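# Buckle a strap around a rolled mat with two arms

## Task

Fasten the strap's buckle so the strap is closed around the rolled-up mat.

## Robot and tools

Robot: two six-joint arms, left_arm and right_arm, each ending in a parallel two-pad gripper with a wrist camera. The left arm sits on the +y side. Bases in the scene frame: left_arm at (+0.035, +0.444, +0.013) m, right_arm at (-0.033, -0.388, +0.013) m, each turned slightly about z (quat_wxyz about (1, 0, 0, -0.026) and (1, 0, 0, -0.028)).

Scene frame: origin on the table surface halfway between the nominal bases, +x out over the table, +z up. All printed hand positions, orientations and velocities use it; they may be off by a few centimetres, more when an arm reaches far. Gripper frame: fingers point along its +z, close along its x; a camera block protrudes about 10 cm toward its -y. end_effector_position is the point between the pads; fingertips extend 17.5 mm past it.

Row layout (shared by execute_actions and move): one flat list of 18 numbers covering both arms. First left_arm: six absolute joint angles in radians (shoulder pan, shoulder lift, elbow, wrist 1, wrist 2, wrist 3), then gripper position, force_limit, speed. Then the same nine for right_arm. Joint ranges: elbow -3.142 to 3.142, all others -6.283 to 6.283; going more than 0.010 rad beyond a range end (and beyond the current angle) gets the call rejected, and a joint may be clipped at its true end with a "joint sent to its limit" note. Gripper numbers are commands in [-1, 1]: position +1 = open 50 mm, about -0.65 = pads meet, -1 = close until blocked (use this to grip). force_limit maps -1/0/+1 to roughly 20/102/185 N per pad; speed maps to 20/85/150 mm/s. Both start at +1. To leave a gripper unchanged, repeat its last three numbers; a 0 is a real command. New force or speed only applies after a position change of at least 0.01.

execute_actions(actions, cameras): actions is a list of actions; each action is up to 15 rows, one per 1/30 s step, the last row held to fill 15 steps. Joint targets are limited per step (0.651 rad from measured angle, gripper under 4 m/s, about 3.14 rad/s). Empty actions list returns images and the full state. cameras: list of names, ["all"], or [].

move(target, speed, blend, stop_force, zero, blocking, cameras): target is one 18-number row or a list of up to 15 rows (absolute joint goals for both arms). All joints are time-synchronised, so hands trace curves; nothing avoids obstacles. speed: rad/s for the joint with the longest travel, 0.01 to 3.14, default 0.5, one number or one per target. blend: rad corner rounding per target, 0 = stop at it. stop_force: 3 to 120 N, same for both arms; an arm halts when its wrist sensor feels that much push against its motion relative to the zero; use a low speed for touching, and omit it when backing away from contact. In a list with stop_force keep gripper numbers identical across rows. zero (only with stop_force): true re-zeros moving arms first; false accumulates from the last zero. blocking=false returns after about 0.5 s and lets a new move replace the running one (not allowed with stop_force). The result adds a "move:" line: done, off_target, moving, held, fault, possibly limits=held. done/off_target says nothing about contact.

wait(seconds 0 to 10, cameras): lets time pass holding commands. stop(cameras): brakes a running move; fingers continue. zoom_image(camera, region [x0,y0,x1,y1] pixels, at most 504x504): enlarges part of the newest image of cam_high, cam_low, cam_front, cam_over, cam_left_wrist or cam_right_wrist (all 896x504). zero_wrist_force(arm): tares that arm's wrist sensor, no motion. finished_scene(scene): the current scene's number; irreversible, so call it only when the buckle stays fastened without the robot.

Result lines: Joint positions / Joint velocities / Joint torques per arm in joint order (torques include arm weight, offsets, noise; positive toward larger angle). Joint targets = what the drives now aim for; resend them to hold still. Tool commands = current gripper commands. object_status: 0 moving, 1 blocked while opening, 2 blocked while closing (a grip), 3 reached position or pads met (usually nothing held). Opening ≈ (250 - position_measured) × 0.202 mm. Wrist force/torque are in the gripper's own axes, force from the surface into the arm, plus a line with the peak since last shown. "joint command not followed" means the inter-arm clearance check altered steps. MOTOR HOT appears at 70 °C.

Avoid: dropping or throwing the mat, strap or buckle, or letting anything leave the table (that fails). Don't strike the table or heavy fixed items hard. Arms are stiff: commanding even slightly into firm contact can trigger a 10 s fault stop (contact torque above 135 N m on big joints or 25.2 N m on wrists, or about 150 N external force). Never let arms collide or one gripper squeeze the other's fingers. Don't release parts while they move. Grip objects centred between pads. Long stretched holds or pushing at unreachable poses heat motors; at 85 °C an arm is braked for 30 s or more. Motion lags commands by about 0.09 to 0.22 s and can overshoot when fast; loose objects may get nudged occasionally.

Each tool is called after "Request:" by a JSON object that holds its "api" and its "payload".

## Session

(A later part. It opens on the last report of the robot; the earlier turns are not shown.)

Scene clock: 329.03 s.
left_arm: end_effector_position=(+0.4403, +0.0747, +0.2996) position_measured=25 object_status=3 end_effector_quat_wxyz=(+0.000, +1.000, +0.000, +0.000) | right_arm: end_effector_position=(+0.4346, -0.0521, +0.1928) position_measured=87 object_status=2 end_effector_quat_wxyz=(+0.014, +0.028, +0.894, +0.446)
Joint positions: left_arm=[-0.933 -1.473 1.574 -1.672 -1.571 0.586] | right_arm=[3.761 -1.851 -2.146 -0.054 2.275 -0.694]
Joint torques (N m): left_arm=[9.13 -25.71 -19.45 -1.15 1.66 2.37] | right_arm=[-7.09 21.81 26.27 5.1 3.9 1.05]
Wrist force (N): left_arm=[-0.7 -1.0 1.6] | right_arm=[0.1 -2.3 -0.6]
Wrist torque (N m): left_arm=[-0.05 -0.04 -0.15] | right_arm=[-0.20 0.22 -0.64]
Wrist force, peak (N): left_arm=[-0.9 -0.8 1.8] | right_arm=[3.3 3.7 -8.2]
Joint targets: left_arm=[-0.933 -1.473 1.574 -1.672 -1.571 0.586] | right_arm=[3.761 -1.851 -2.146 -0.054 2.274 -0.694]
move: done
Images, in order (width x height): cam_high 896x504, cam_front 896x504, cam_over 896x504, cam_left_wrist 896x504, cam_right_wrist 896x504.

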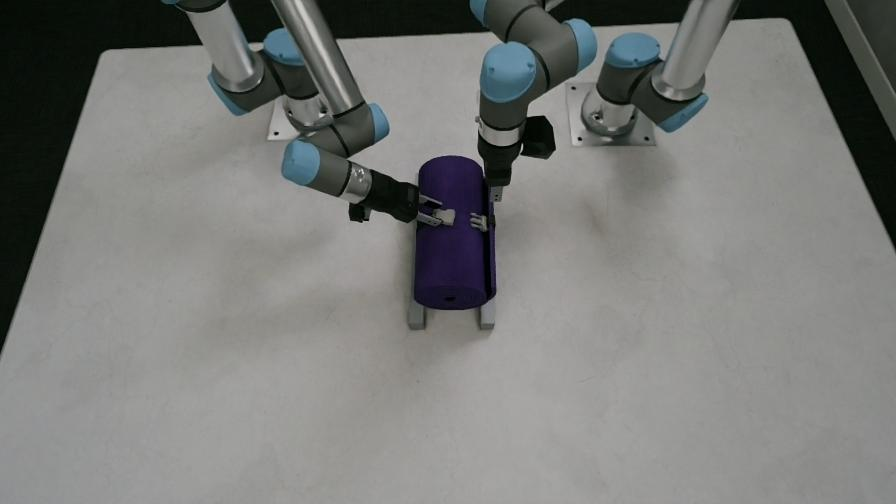

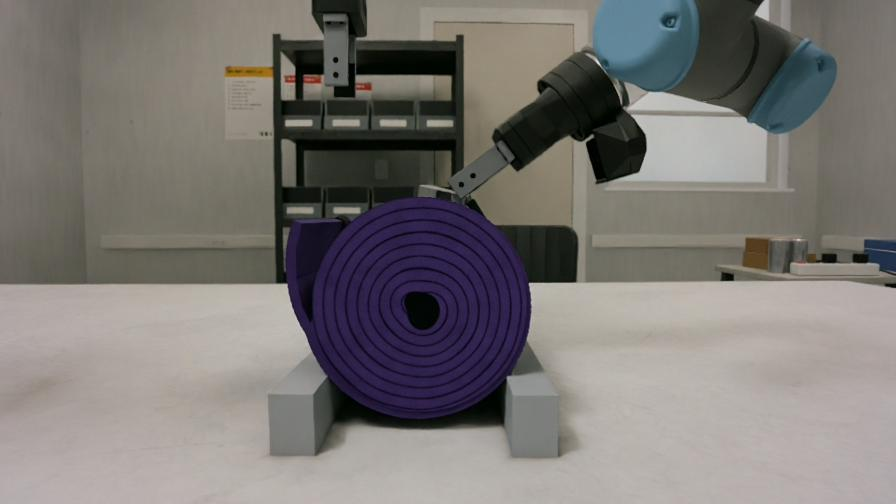

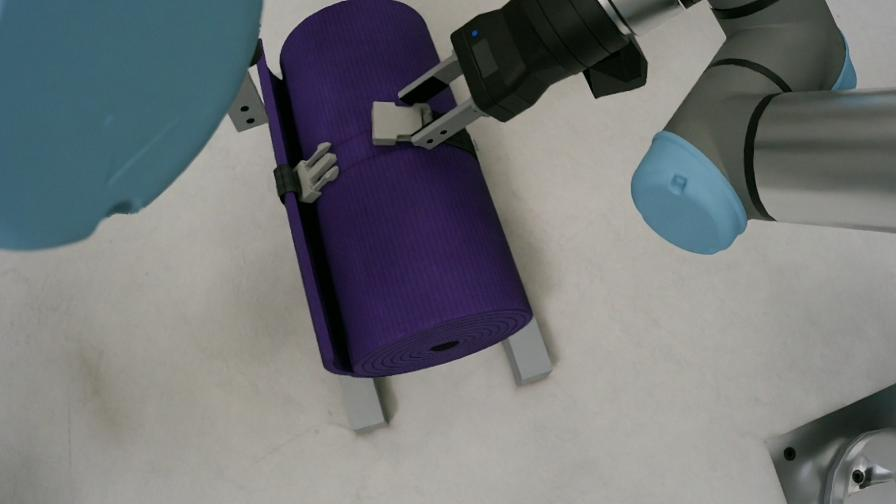

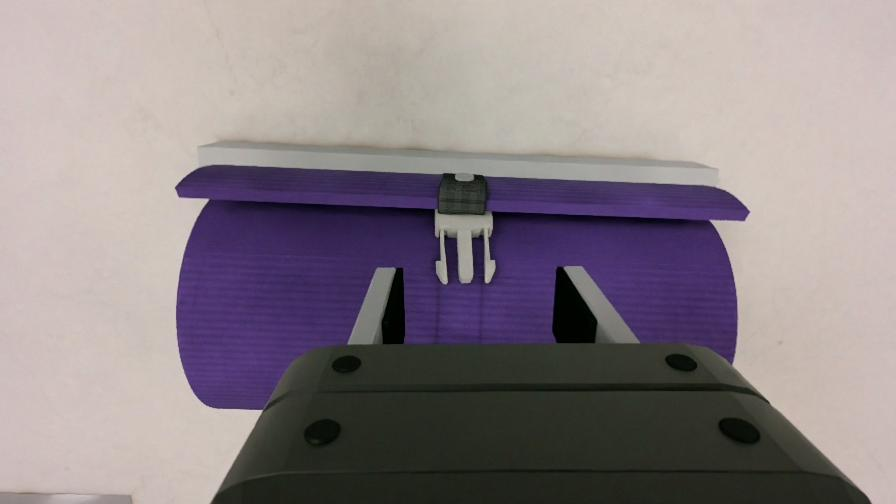

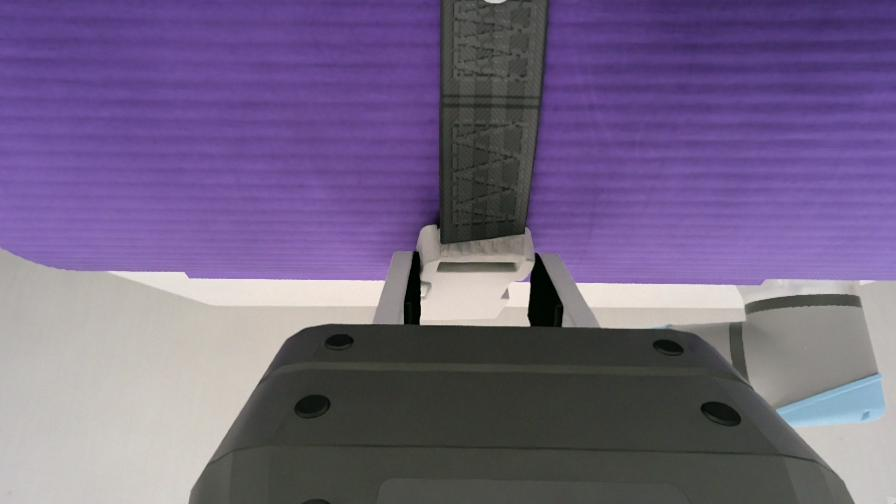

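Request:
{"api": "move", "payload": {"target": [-0.9327,-1.4730,1.5738,-1.6716,-1.5708,0.5861,0.85,-0.9,0,3.7608,-1.8512,-2.1458,-0.0544,2.2745,-0.6940,1,-0.5,-1], "cameras": ["cam_over","cam_right_wrist"]}}

Request:
{"api": "zoom_image", "payload": {"camera": "cam_right_wrist", "region": [340, 190, 620, 330]}}

Request:
{"api": "zoom_image", "payload": {"camera": "cam_over", "region": [350, 80, 480, 160]}}

Scene clock: 422.43 s.
left_arm: end_effector_position=(+0.4403, +0.0747, +0.2996) position_measured=25 object_status=3 end_effector_quat_wxyz=(+0.000, +1.000, +0.000, +0.000) | right_arm: end_effector_position=(+0.4346, -0.0521, +0.1928) position_measured=3 object_status=0 end_effector_quat_wxyz=(+0.014, +0.029, +0.894, +0.446)
Joint positions: left_arm=[-0.933 -1.473 1.574 -1.672 -1.571 0.586] | right_arm=[3.761 -1.851 -2.146 -0.054 2.275 -0.694]
Joint torques (N m): left_arm=[8.38 -26.39 -19.71 -1.04 1.77 2.62] | right_arm=[-6.53 20.48 21.39 3.61 3.08 1.03]
Wrist force (N): left_arm=[-0.8 -0.8 1.5] | right_arm=[-0.2 -0.8 0.2]
Wrist torque (N m): left_arm=[-0.03 -0.04 -0.15] | right_arm=[-0.20 0.24 -0.64]
Wrist force, peak (N): left_arm=[-0.7 -1.1 1.6] | right_arm=[-0.3 -2.9 -0.2]
Joint targets: left_arm=[-0.933 -1.473 1.574 -1.672 -1.571 0.586] | right_arm=[3.761 -1.851 -2.146 -0.054 2.274 -0.694]
move: done
Images, in order (width x height): cam_over 896x504, cam_right_wrist 896x504.

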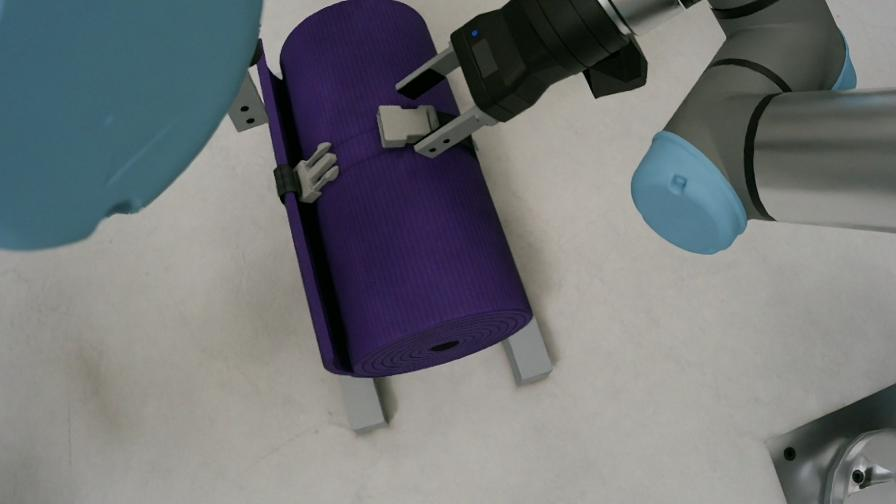

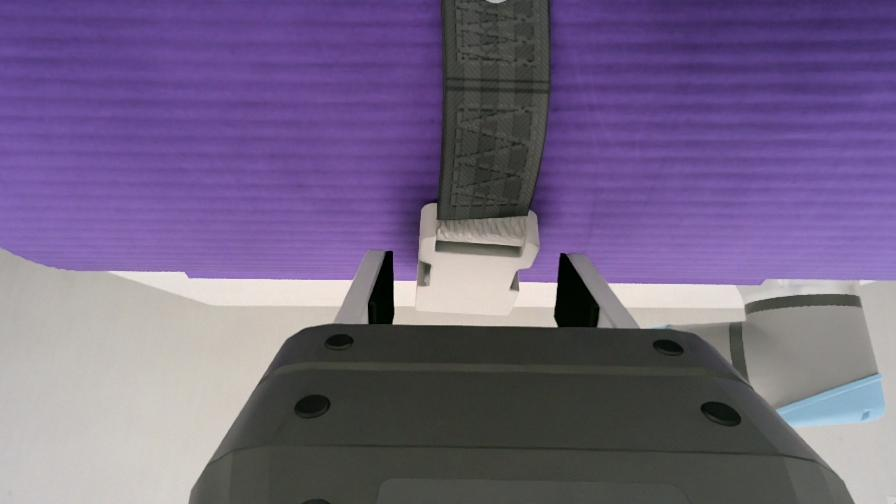

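Scaled by 1.800.

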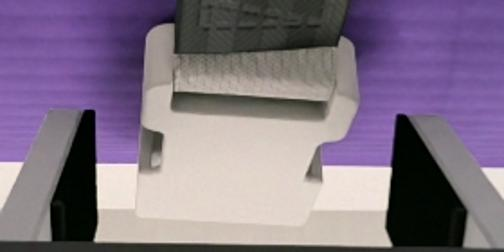

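Scaled by 3.877.

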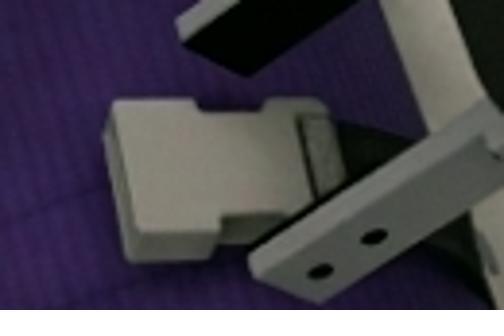

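Request:
{"api": "wait", "payload": {"seconds": 0, "cameras": ["cam_front","cam_right_wrist","cam_over"]}}

Request:
{"api": "zoom_image", "payload": {"camera": "cam_front", "region": [400, 160, 500, 220]}}

Scene clock: 437.13 s.
left_arm: end_effector_position=(+0.4403, +0.0747, +0.2996) position_measured=25 object_status=3 end_effector_quat_wxyz=(+0.000, +1.000, +0.000, +0.000) | right_arm: end_effector_position=(+0.4346, -0.0521, +0.1928) position_measured=3 object_status=3 end_effector_quat_wxyz=(+0.014, +0.029, +0.894, +0.446)
Joint positions: left_arm=[-0.933 -1.473 1.574 -1.672 -1.571 0.586] | right_arm=[3.761 -1.851 -2.146 -0.054 2.275 -0.694]
Joint torques (N m): left_arm=[8.58 -25.9 -19.55 -1.31 1.69 2.44] | right_arm=[-5.19 23.96 11.74 2.38 2.42 1.03]
Wrist force (N): left_arm=[-1.0 -1.0 1.3] | right_arm=[0.2 -0.6 0.1]
Wrist torque (N m): left_arm=[-0.05 -0.01 -0.15] | right_arm=[-0.17 0.16 -0.64]
Wrist force, peak (N): left_arm=[-0.8 -1.0 1.6] | right_arm=[-0.1 -0.9 0.2]
Joint targets: left_arm=[-0.933 -1.473 1.574 -1.672 -1.571 0.586] | right_arm=[3.761 -1.851 -2.146 -0.054 2.274 -0.694]
Tool commands: left_gripper/position=+0.85 left_gripper/force_limit=-0.9 left_gripper/speed=+0.0 right_gripper/position=+1.0 right_gripper/force_limit=-0.5 right_gripper/speed=-1.0
Images, in order (width x height): cam_front 896x504, cam_over 896x504, cam_right_wrist 896x504.

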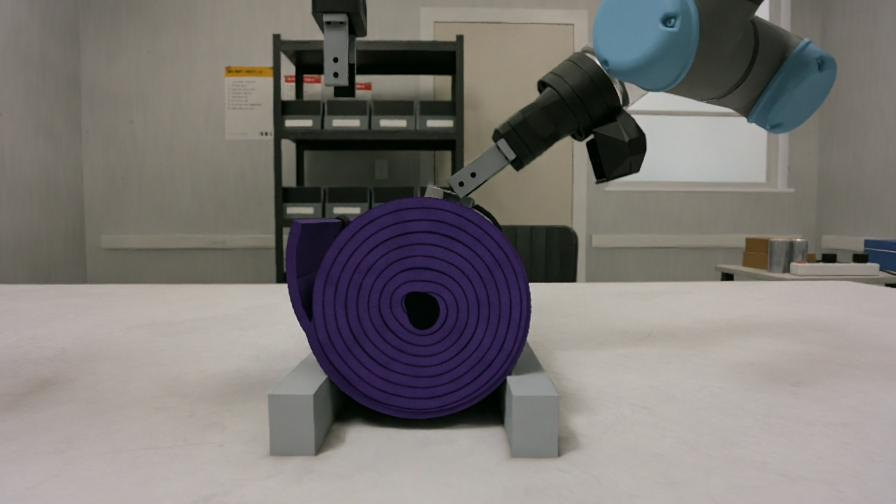

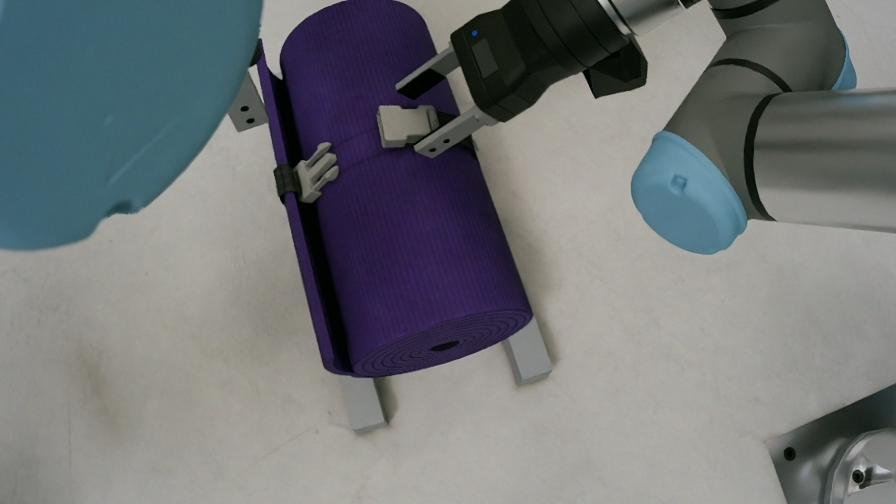

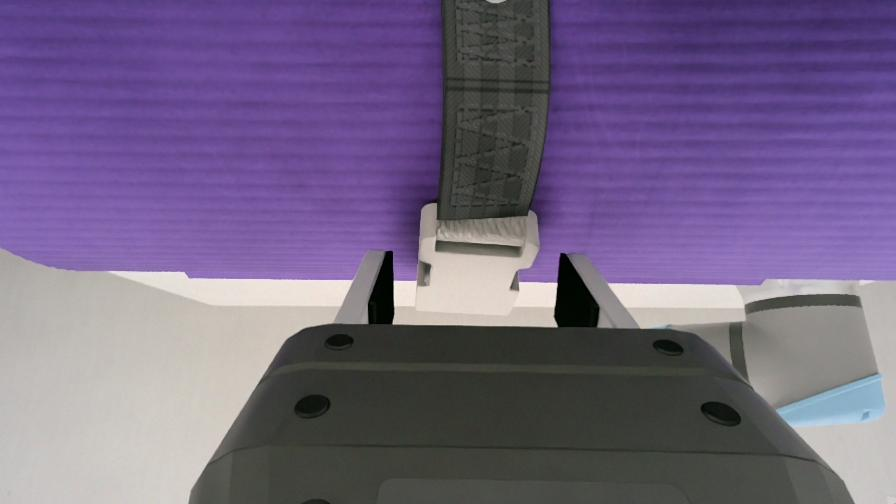

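Scaled by 5.040.

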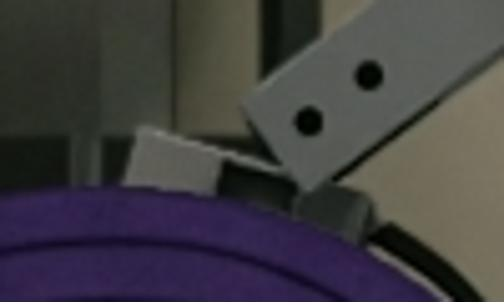

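Request:
{"api": "move", "payload": {"target": [-0.9327,-1.4730,1.5738,-1.6716,-1.5708,0.5861,0.85,-0.9,0,3.7596,-1.8958,-2.2047,0.1705,2.2660,-0.5724,1,-0.5,-1], "speed": 0.1, "stop_force": 8, "cameras": ["cam_over","cam_right_wrist","cam_front"]}}

Request:
{"api": "zoom_image", "payload": {"camera": "cam_right_wrist", "region": [340, 190, 620, 330]}}

Request:
{"api": "zoom_image", "payload": {"camera": "cam_front", "region": [400, 160, 500, 220]}}

Scene clock: 474.77 s.
left_arm: end_effector_position=(+0.4403, +0.0747, +0.2996) position_measured=25 object_status=3 end_effector_quat_wxyz=(+0.000, +1.000, +0.000, +0.000) | right_arm: end_effector_position=(+0.4335, -0.0556, +0.1861) position_measured=3 object_status=3 end_effector_quat_wxyz=(+0.033, +0.062, +0.877, +0.476)
Joint positions: left_arm=[-0.933 -1.473 1.574 -1.672 -1.571 0.586] | right_arm=[3.76 -1.896 -2.205 0.17 2.266 -0.572]
Joint torques (N m): left_arm=[8.28 -25.65 -20.23 -1.36 1.53 2.43] | right_arm=[-6.39 39.5 23.65 4.27 1.14 -1.15]
Wrist force (N): left_arm=[-0.8 -1.0 1.4] | right_arm=[-0.2 -0.8 0.2]
Wrist torque (N m): left_arm=[-0.06 -0.02 -0.15] | right_arm=[-0.17 0.24 -0.74]
Wrist force, peak (N): left_arm=[-0.8 -1.0 1.7] | right_arm=[-0.2 -1.0 0.2]
Joint targets: left_arm=[-0.933 -1.473 1.574 -1.672 -1.571 0.586] | right_arm=[3.760 -1.896 -2.205 0.170 2.266 -0.572]
move: done
Images, in order (width x height): cam_front 896x504, cam_over 896x504, cam_right_wrist 896x504.

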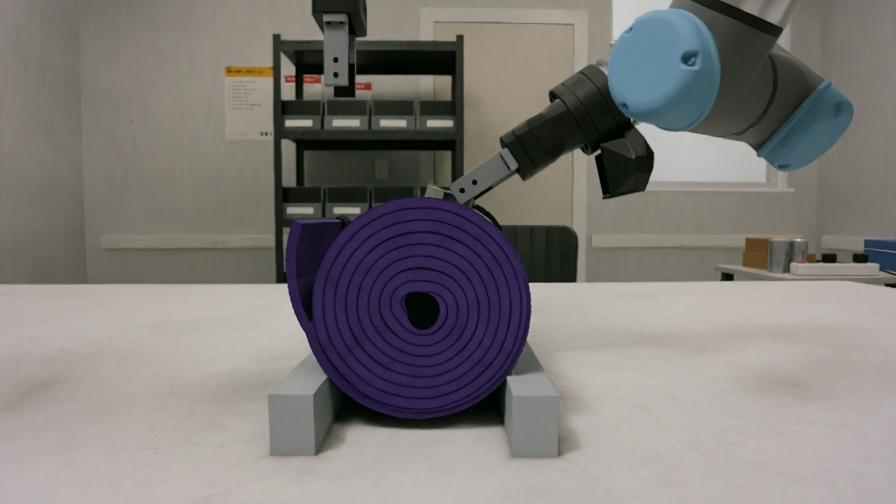

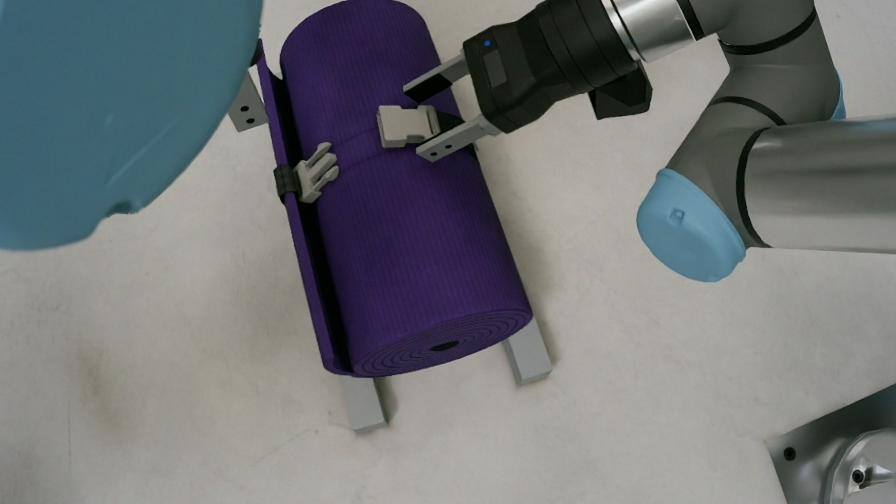

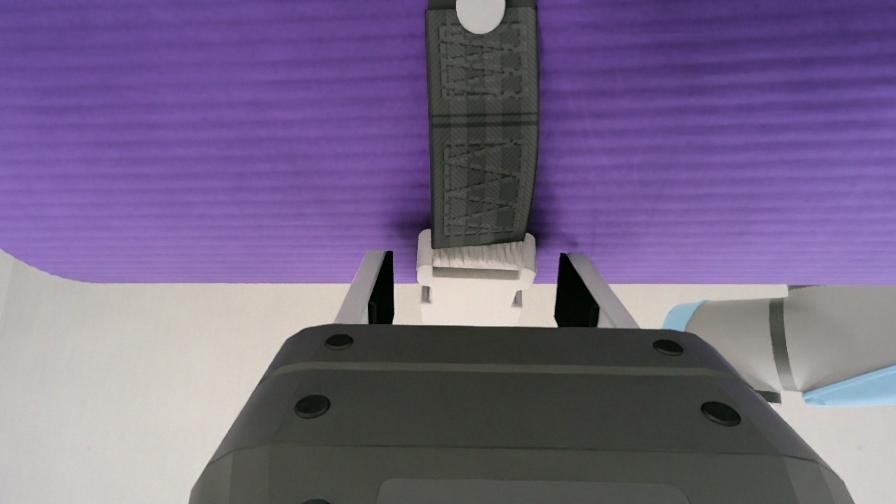

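Scaled by 1.800.

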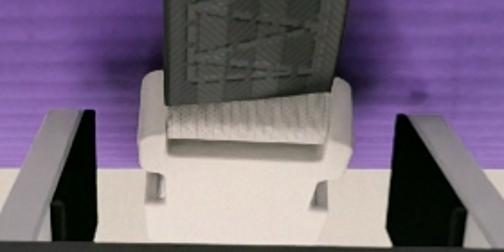

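Scaled by 5.040.

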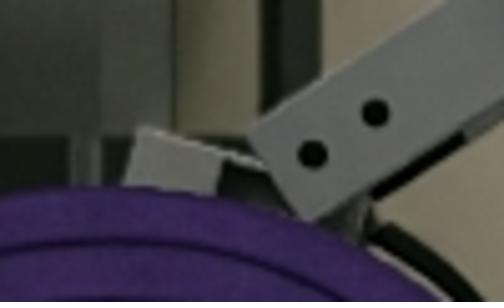

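Request:
{"api": "move", "payload": {"target": [-0.9327,-1.4730,1.5738,-1.6716,-1.5708,0.5861,0.85,-0.9,0,3.7596,-1.8958,-2.2047,0.1705,2.2660,-0.5724,-1,-0.5,-1], "cameras": ["cam_over","cam_right_wrist","cam_front"]}}

Request:
{"api": "zoom_image", "payload": {"camera": "cam_right_wrist", "region": [340, 190, 620, 330]}}

Request:
{"api": "zoom_image", "payload": {"camera": "cam_front", "region": [400, 160, 500, 220]}}

Request:
{"api": "zoom_image", "payload": {"camera": "cam_over", "region": [270, 80, 480, 210]}}

Scene clock: 482.30 s.
left_arm: end_effector_position=(+0.4403, +0.0747, +0.2996) position_measured=25 object_status=3 end_effector_quat_wxyz=(+0.000, +1.000, +0.000, +0.000) | right_arm: end_effector_position=(+0.4334, -0.0556, +0.1861) position_measured=87 object_status=2 end_effector_quat_wxyz=(+0.033, +0.062, +0.877, +0.476)
Joint positions: left_arm=[-0.933 -1.473 1.574 -1.672 -1.571 0.586] | right_arm=[3.76 -1.896 -2.205 0.17 2.266 -0.572]
Joint torques (N m): left_arm=[8.84 -26.98 -21.47 -1.11 1.54 2.56] | right_arm=[-0.42 39.65 23.52 4.76 3.15 -0.99]
Wrist force (N): left_arm=[-0.8 -1.0 1.3] | right_arm=[-0.1 -0.7 0.1]
Wrist torque (N m): left_arm=[-0.05 -0.05 -0.15] | right_arm=[-0.18 0.25 -0.73]
Wrist force, peak (N): left_arm=[-0.8 -1.0 1.7] | right_arm=[-0.3 -1.0 0.3]
Joint targets: left_arm=[-0.933 -1.473 1.574 -1.672 -1.571 0.586] | right_arm=[3.760 -1.896 -2.205 0.170 2.266 -0.572]
move: done
Images, in order (width x height): cam_front 896x504, cam_over 896x504, cam_right_wrist 896x504.

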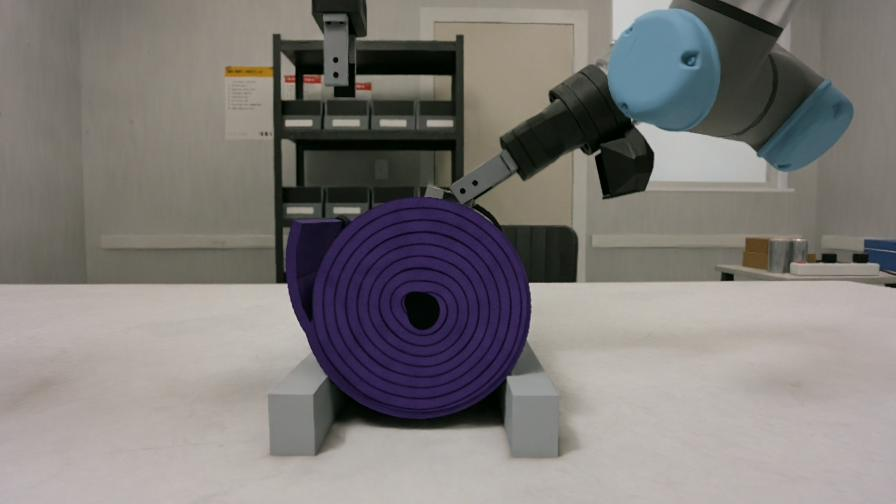

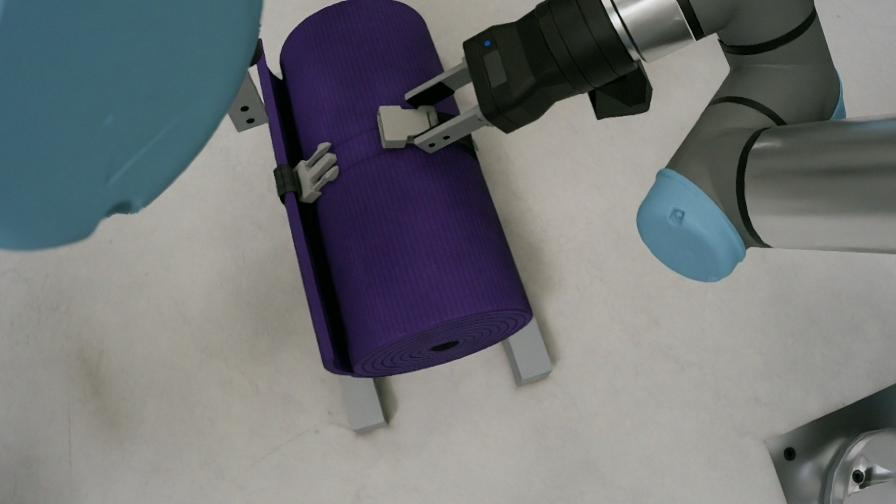

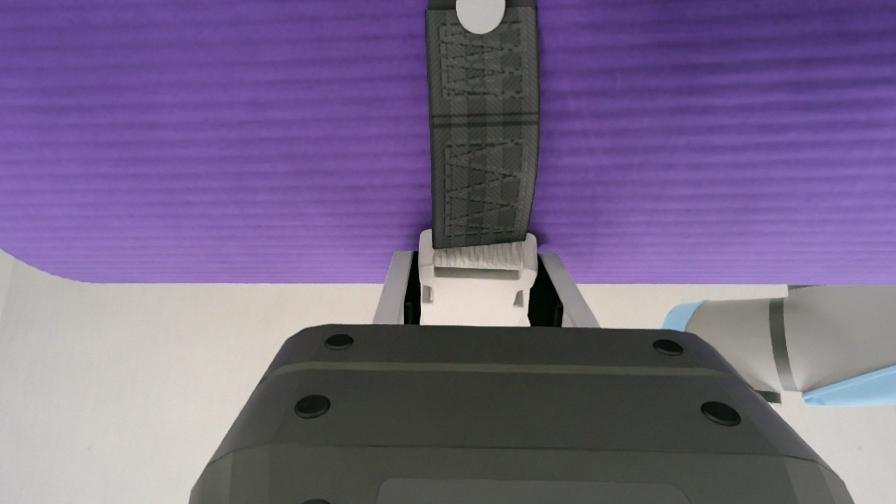

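Scaled by 1.800.

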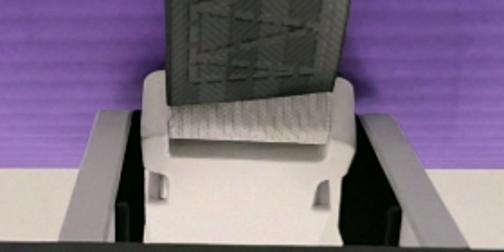

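Scaled by 5.040.

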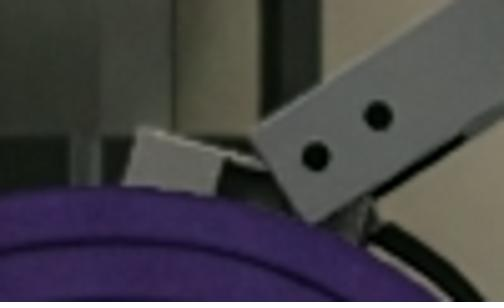

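Scaled by 2.400.

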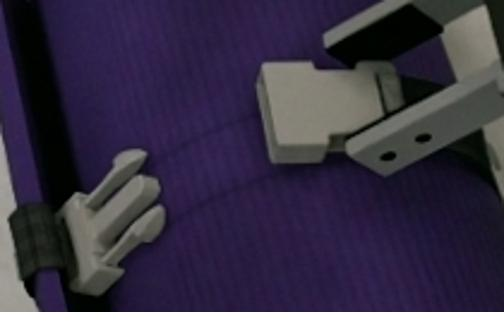

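Request:
{"api": "move", "payload": {"target": [-0.8238,-1.5119,1.9425,-2.2379,-1.7796,0.7102,0.85,-0.9,0,3.7493,-1.9015,-2.1642,0.0774,2.3277,-0.6602,-1,-0.5,-1], "speed": 0.3, "stop_force": 25, "cameras": ["cam_over","cam_left_wrist","cam_front"]}}

Request:
{"api": "zoom_image", "payload": {"camera": "cam_front", "region": [280, 140, 500, 260]}}

Request:
{"api": "zoom_image", "payload": {"camera": "cam_over", "region": [270, 80, 480, 210]}}

Request:
{"api": "zoom_image", "payload": {"camera": "cam_left_wrist", "region": [340, 150, 620, 350]}}

Scene clock: 532.60 s.
left_arm: end_effector_position=(+0.4408, +0.0816, +0.2127) position_measured=25 object_status=3 end_effector_quat_wxyz=(+0.156, +0.987, -0.020, -0.003) | right_arm: end_effector_position=(+0.4321, -0.0493, +0.1891) position_measured=87 object_status=2 end_effector_quat_wxyz=(+0.014, +0.027, +0.878, +0.477)
Joint positions: left_arm=[-0.824 -1.512 1.942 -2.238 -1.78 0.71] | right_arm=[3.749 -1.902 -2.164 0.077 2.328 -0.66]
Joint torques (N m): left_arm=[-8.6 -21.17 -17.82 -5.79 1.41 -2.78] | right_arm=[5.39 28.65 6.99 5.23 -1.3 1.03]
Wrist force (N): left_arm=[-0.9 -1.9 1.7] | right_arm=[-0.4 -2.6 0.2]
Wrist torque (N m): left_arm=[-0.17 0.02 -0.31] | right_arm=[-0.18 0.27 -0.64]
Wrist force, peak (N): left_arm=[-1.0 -2.8 2.3] | right_arm=[-0.6 -3.1 0.2]
Joint targets: left_arm=[-0.824 -1.512 1.942 -2.238 -1.780 0.710] | right_arm=[3.749 -1.902 -2.164 0.077 2.328 -0.660]
move: done
Images, in order (width x height): cam_front 896x504, cam_over 896x504, cam_left_wrist 896x504.

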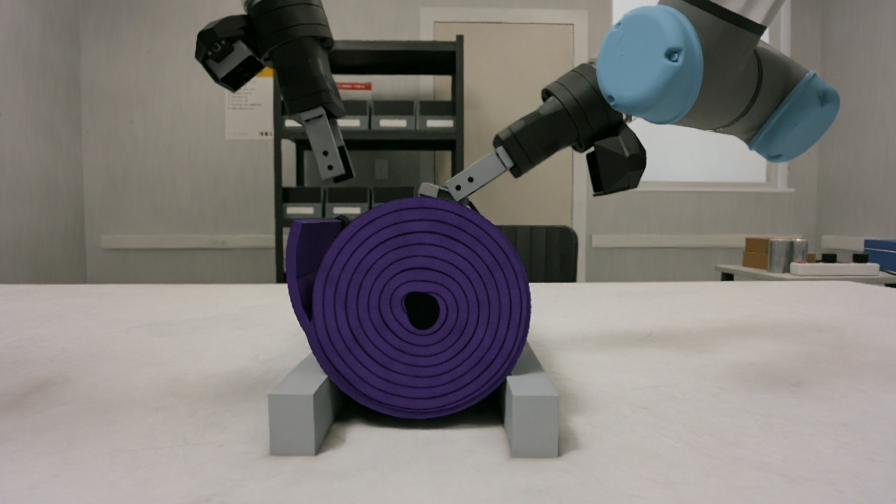

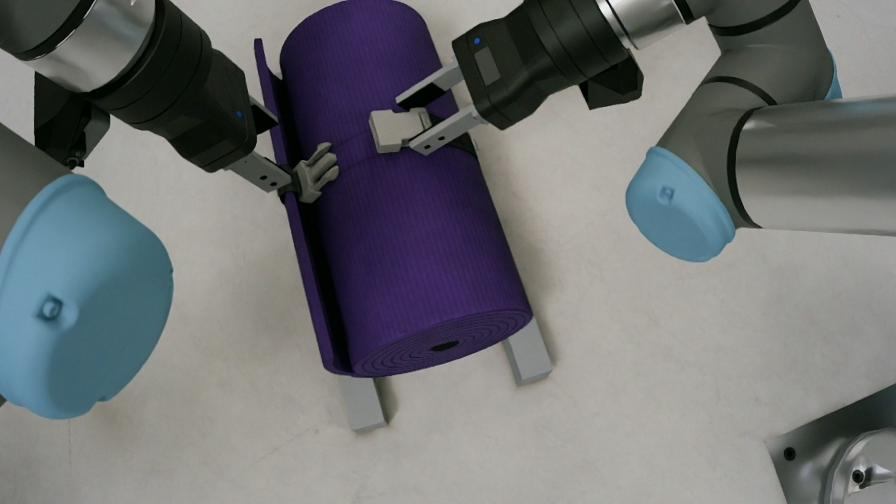

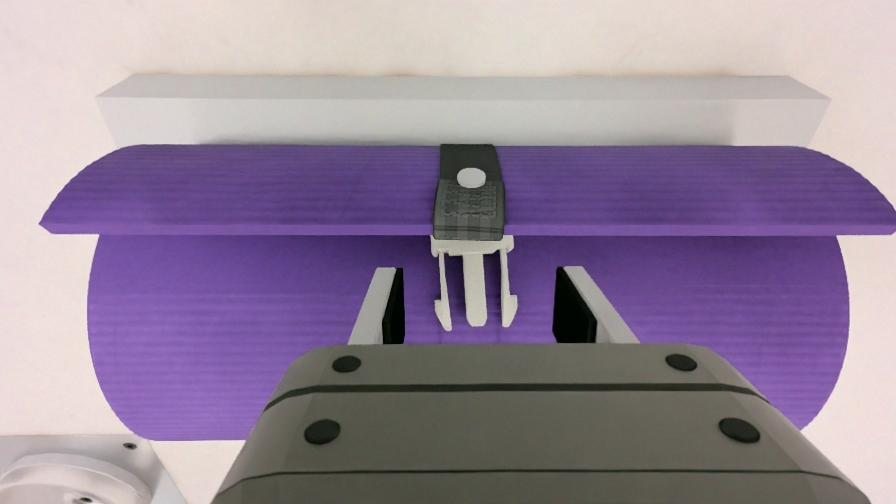

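Scaled by 2.291.

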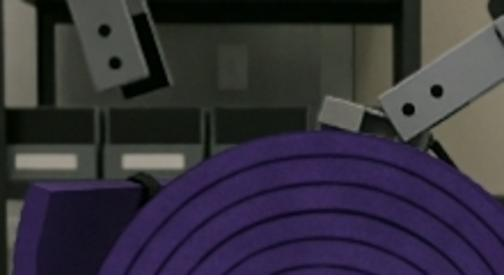

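Scaled by 2.400.

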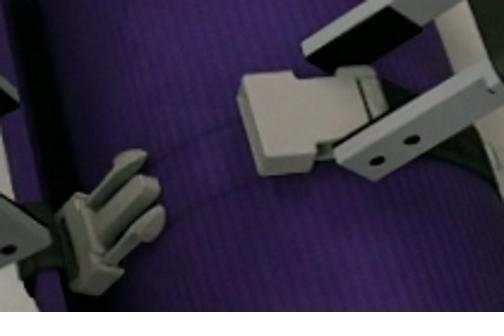

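Scaled by 1.800.

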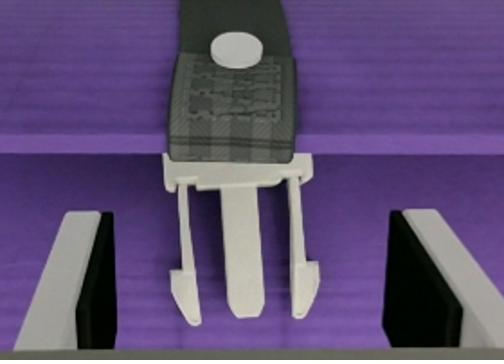

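Request:
{"api": "move", "payload": {"target": [[-0.7471,-1.4969,2.0682,-2.5204,-1.9420,0.7398,0.85,-0.9,0,3.7493,-1.9015,-2.1642,0.0774,2.3277,-0.6602,-1,-0.5,-1],[-0.7783,-1.4186,2.0899,-2.6314,-1.9303,0.7089,0.85,-0.9,0,3.7493,-1.9015,-2.1642,0.0774,2.3277,-0.6602,-1,-0.5,-1]], "speed": [0.2,0.06], "blend": [0.01,0], "stop_force": 10, "cameras": ["cam_over","cam_left_wrist","cam_front"]}}

Request:
{"api": "zoom_image", "payload": {"camera": "cam_left_wrist", "region": [340, 150, 620, 350]}}

Request:
{"api": "zoom_image", "payload": {"camera": "cam_over", "region": [220, 80, 480, 230]}}

Request:
{"api": "zoom_image", "payload": {"camera": "cam_front", "region": [280, 140, 500, 260]}}

Scene clock: 621.43 s.
left_arm: end_effector_position=(+0.4414, +0.0618, +0.1648) position_measured=25 object_status=3 end_effector_quat_wxyz=(+0.259, +0.966, -0.019, -0.005) | right_arm: end_effector_position=(+0.4321, -0.0493, +0.1891) position_measured=87 object_status=2 end_effector_quat_wxyz=(+0.014, +0.027, +0.878, +0.477)
Joint positions: left_arm=[-0.778 -1.419 2.09 -2.631 -1.93 0.709] | right_arm=[3.749 -1.901 -2.164 0.077 2.328 -0.66]
Joint torques (N m): left_arm=[11.33 -38.64 -28.12 -1.22 -2.58 2.41] | right_arm=[5.5 39.97 6.47 4.89 -1.13 0.85]
Wrist force (N): left_arm=[-1.1 -2.2 1.9] | right_arm=[-0.2 -2.4 -0.1]
Wrist torque (N m): left_arm=[-0.24 0.07 -0.24] | right_arm=[-0.17 0.25 -0.64]
Wrist force, peak (N): left_arm=[-0.9 -2.2 2.5] | right_arm=[-0.6 -3.1 0.4]
Joint targets: left_arm=[-0.778 -1.419 2.090 -2.631 -1.930 0.709] | right_arm=[3.749 -1.902 -2.164 0.077 2.328 -0.660]
move: done
Images, in order (width x height): cam_front 896x504, cam_over 896x504, cam_left_wrist 896x504.

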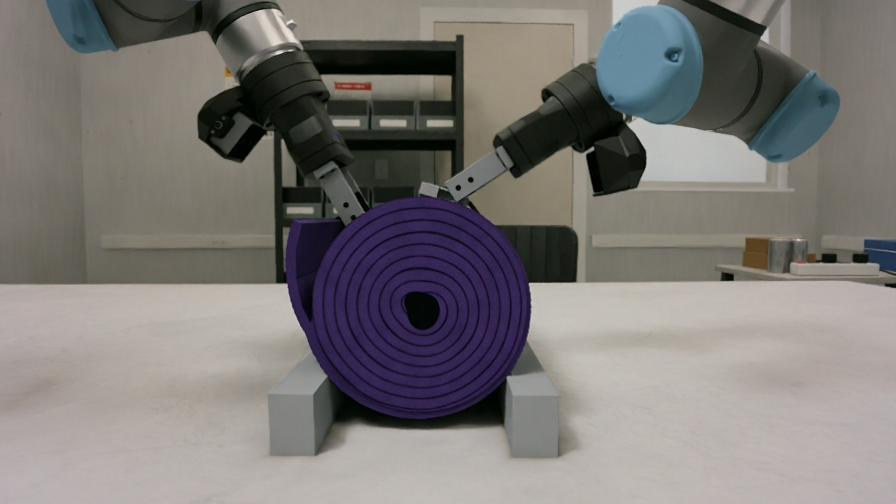

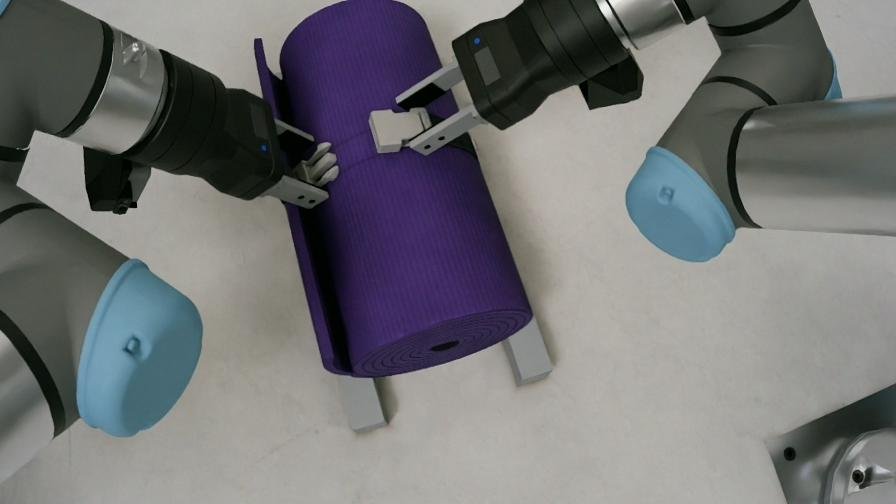

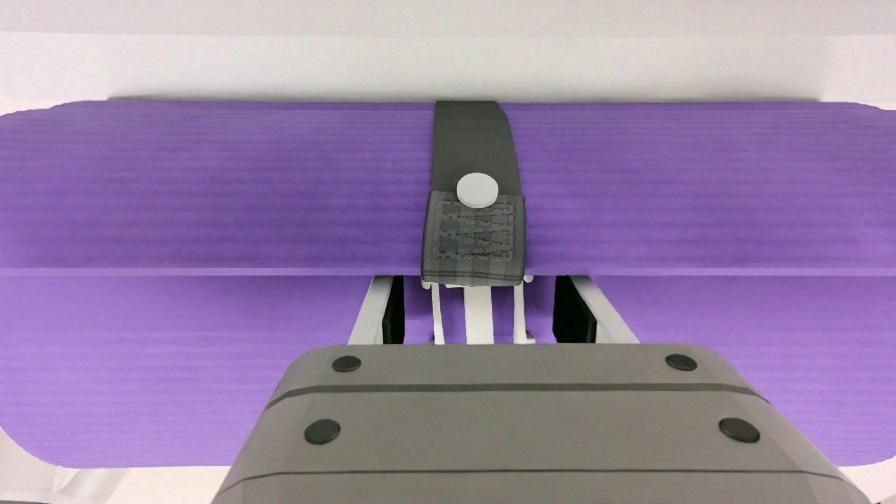

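Scaled by 1.800.

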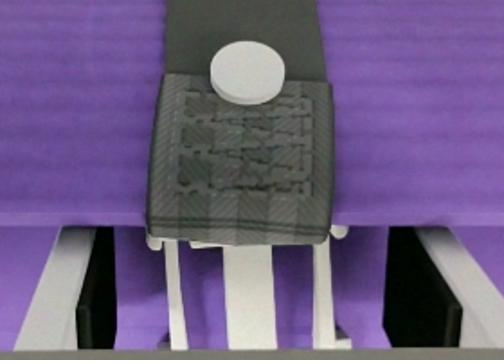

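Scaled by 1.938.

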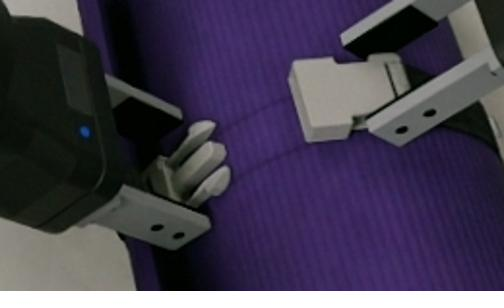

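Scaled by 2.291.

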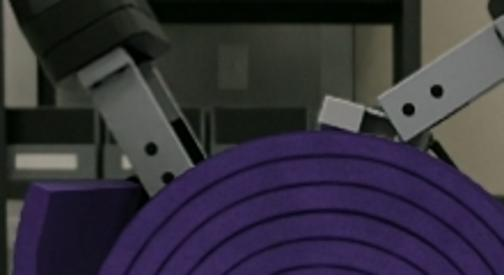

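Request:
{"api": "move", "payload": {"target": [-0.7725,-1.4151,2.1014,-2.6444,-1.9325,0.7147,0.85,-0.9,0,3.7493,-1.9015,-2.1642,0.0774,2.3277,-0.6602,-1,-0.5,-1], "speed": 0.015, "stop_force": 10, "cameras": ["cam_over","cam_left_wrist","cam_front"]}}

Request:
{"api": "zoom_image", "payload": {"camera": "cam_left_wrist", "region": [340, 150, 620, 350]}}

Request:
{"api": "zoom_image", "payload": {"camera": "cam_over", "region": [220, 100, 380, 230]}}

Scene clock: 631.93 s.
left_arm: end_effector_position=(+0.4414, +0.0658, +0.1598) position_measured=25 object_status=3 end_effector_quat_wxyz=(+0.259, +0.966, -0.019, -0.005) | right_arm: end_effector_position=(+0.4321, -0.0493, +0.1891) position_measured=87 object_status=2 end_effector_quat_wxyz=(+0.014, +0.027, +0.878, +0.477)
Joint positions: left_arm=[-0.772 -1.415 2.101 -2.644 -1.933 0.715] | right_arm=[3.749 -1.901 -2.164 0.077 2.328 -0.66]
Joint torques (N m): left_arm=[0.01 -30.33 -27.26 -1.51 -1.56 -0.18] | right_arm=[5.47 39.95 6.99 4.62 -1.11 0.65]
Wrist force (N): left_arm=[-1.0 -1.6 1.7] | right_arm=[0.3 -1.7 -0.4]
Wrist torque (N m): left_arm=[-0.20 0.06 -0.36] | right_arm=[-0.13 0.22 -0.64]
Wrist force, peak (N): left_arm=[-1.1 -2.3 2.1] | right_arm=[-0.4 -3.1 0.1]
Joint targets: left_arm=[-0.772 -1.415 2.101 -2.644 -1.933 0.715] | right_arm=[3.749 -1.902 -2.164 0.077 2.328 -0.660]
move: done
Images, in order (width x height): cam_front 896x504, cam_over 896x504, cam_left_wrist 896x504.

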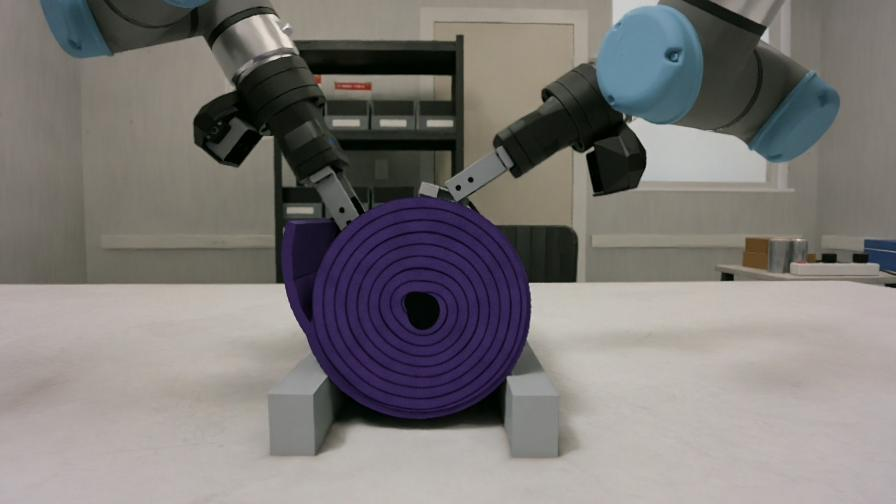

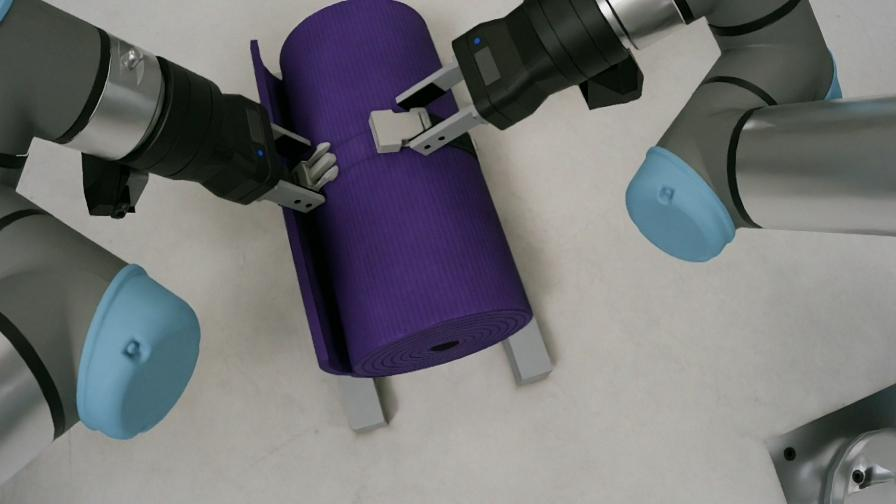

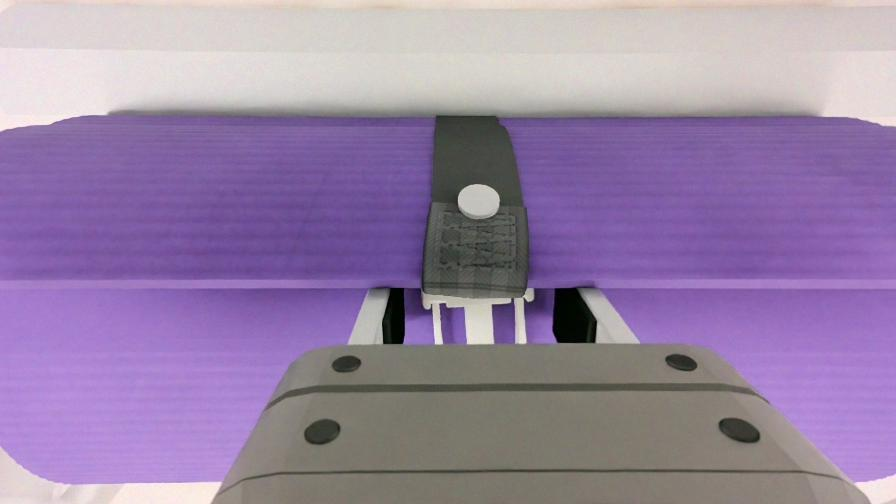

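Scaled by 1.800.

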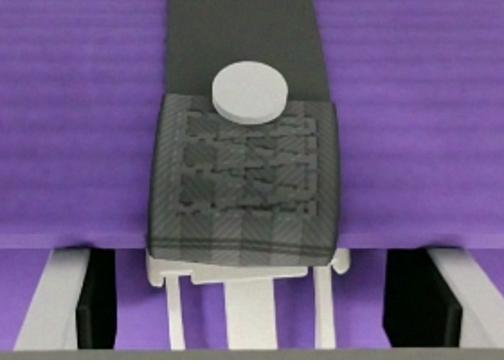

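Scaled by 3.150.

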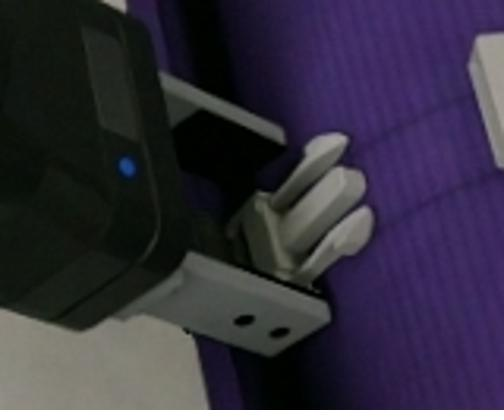

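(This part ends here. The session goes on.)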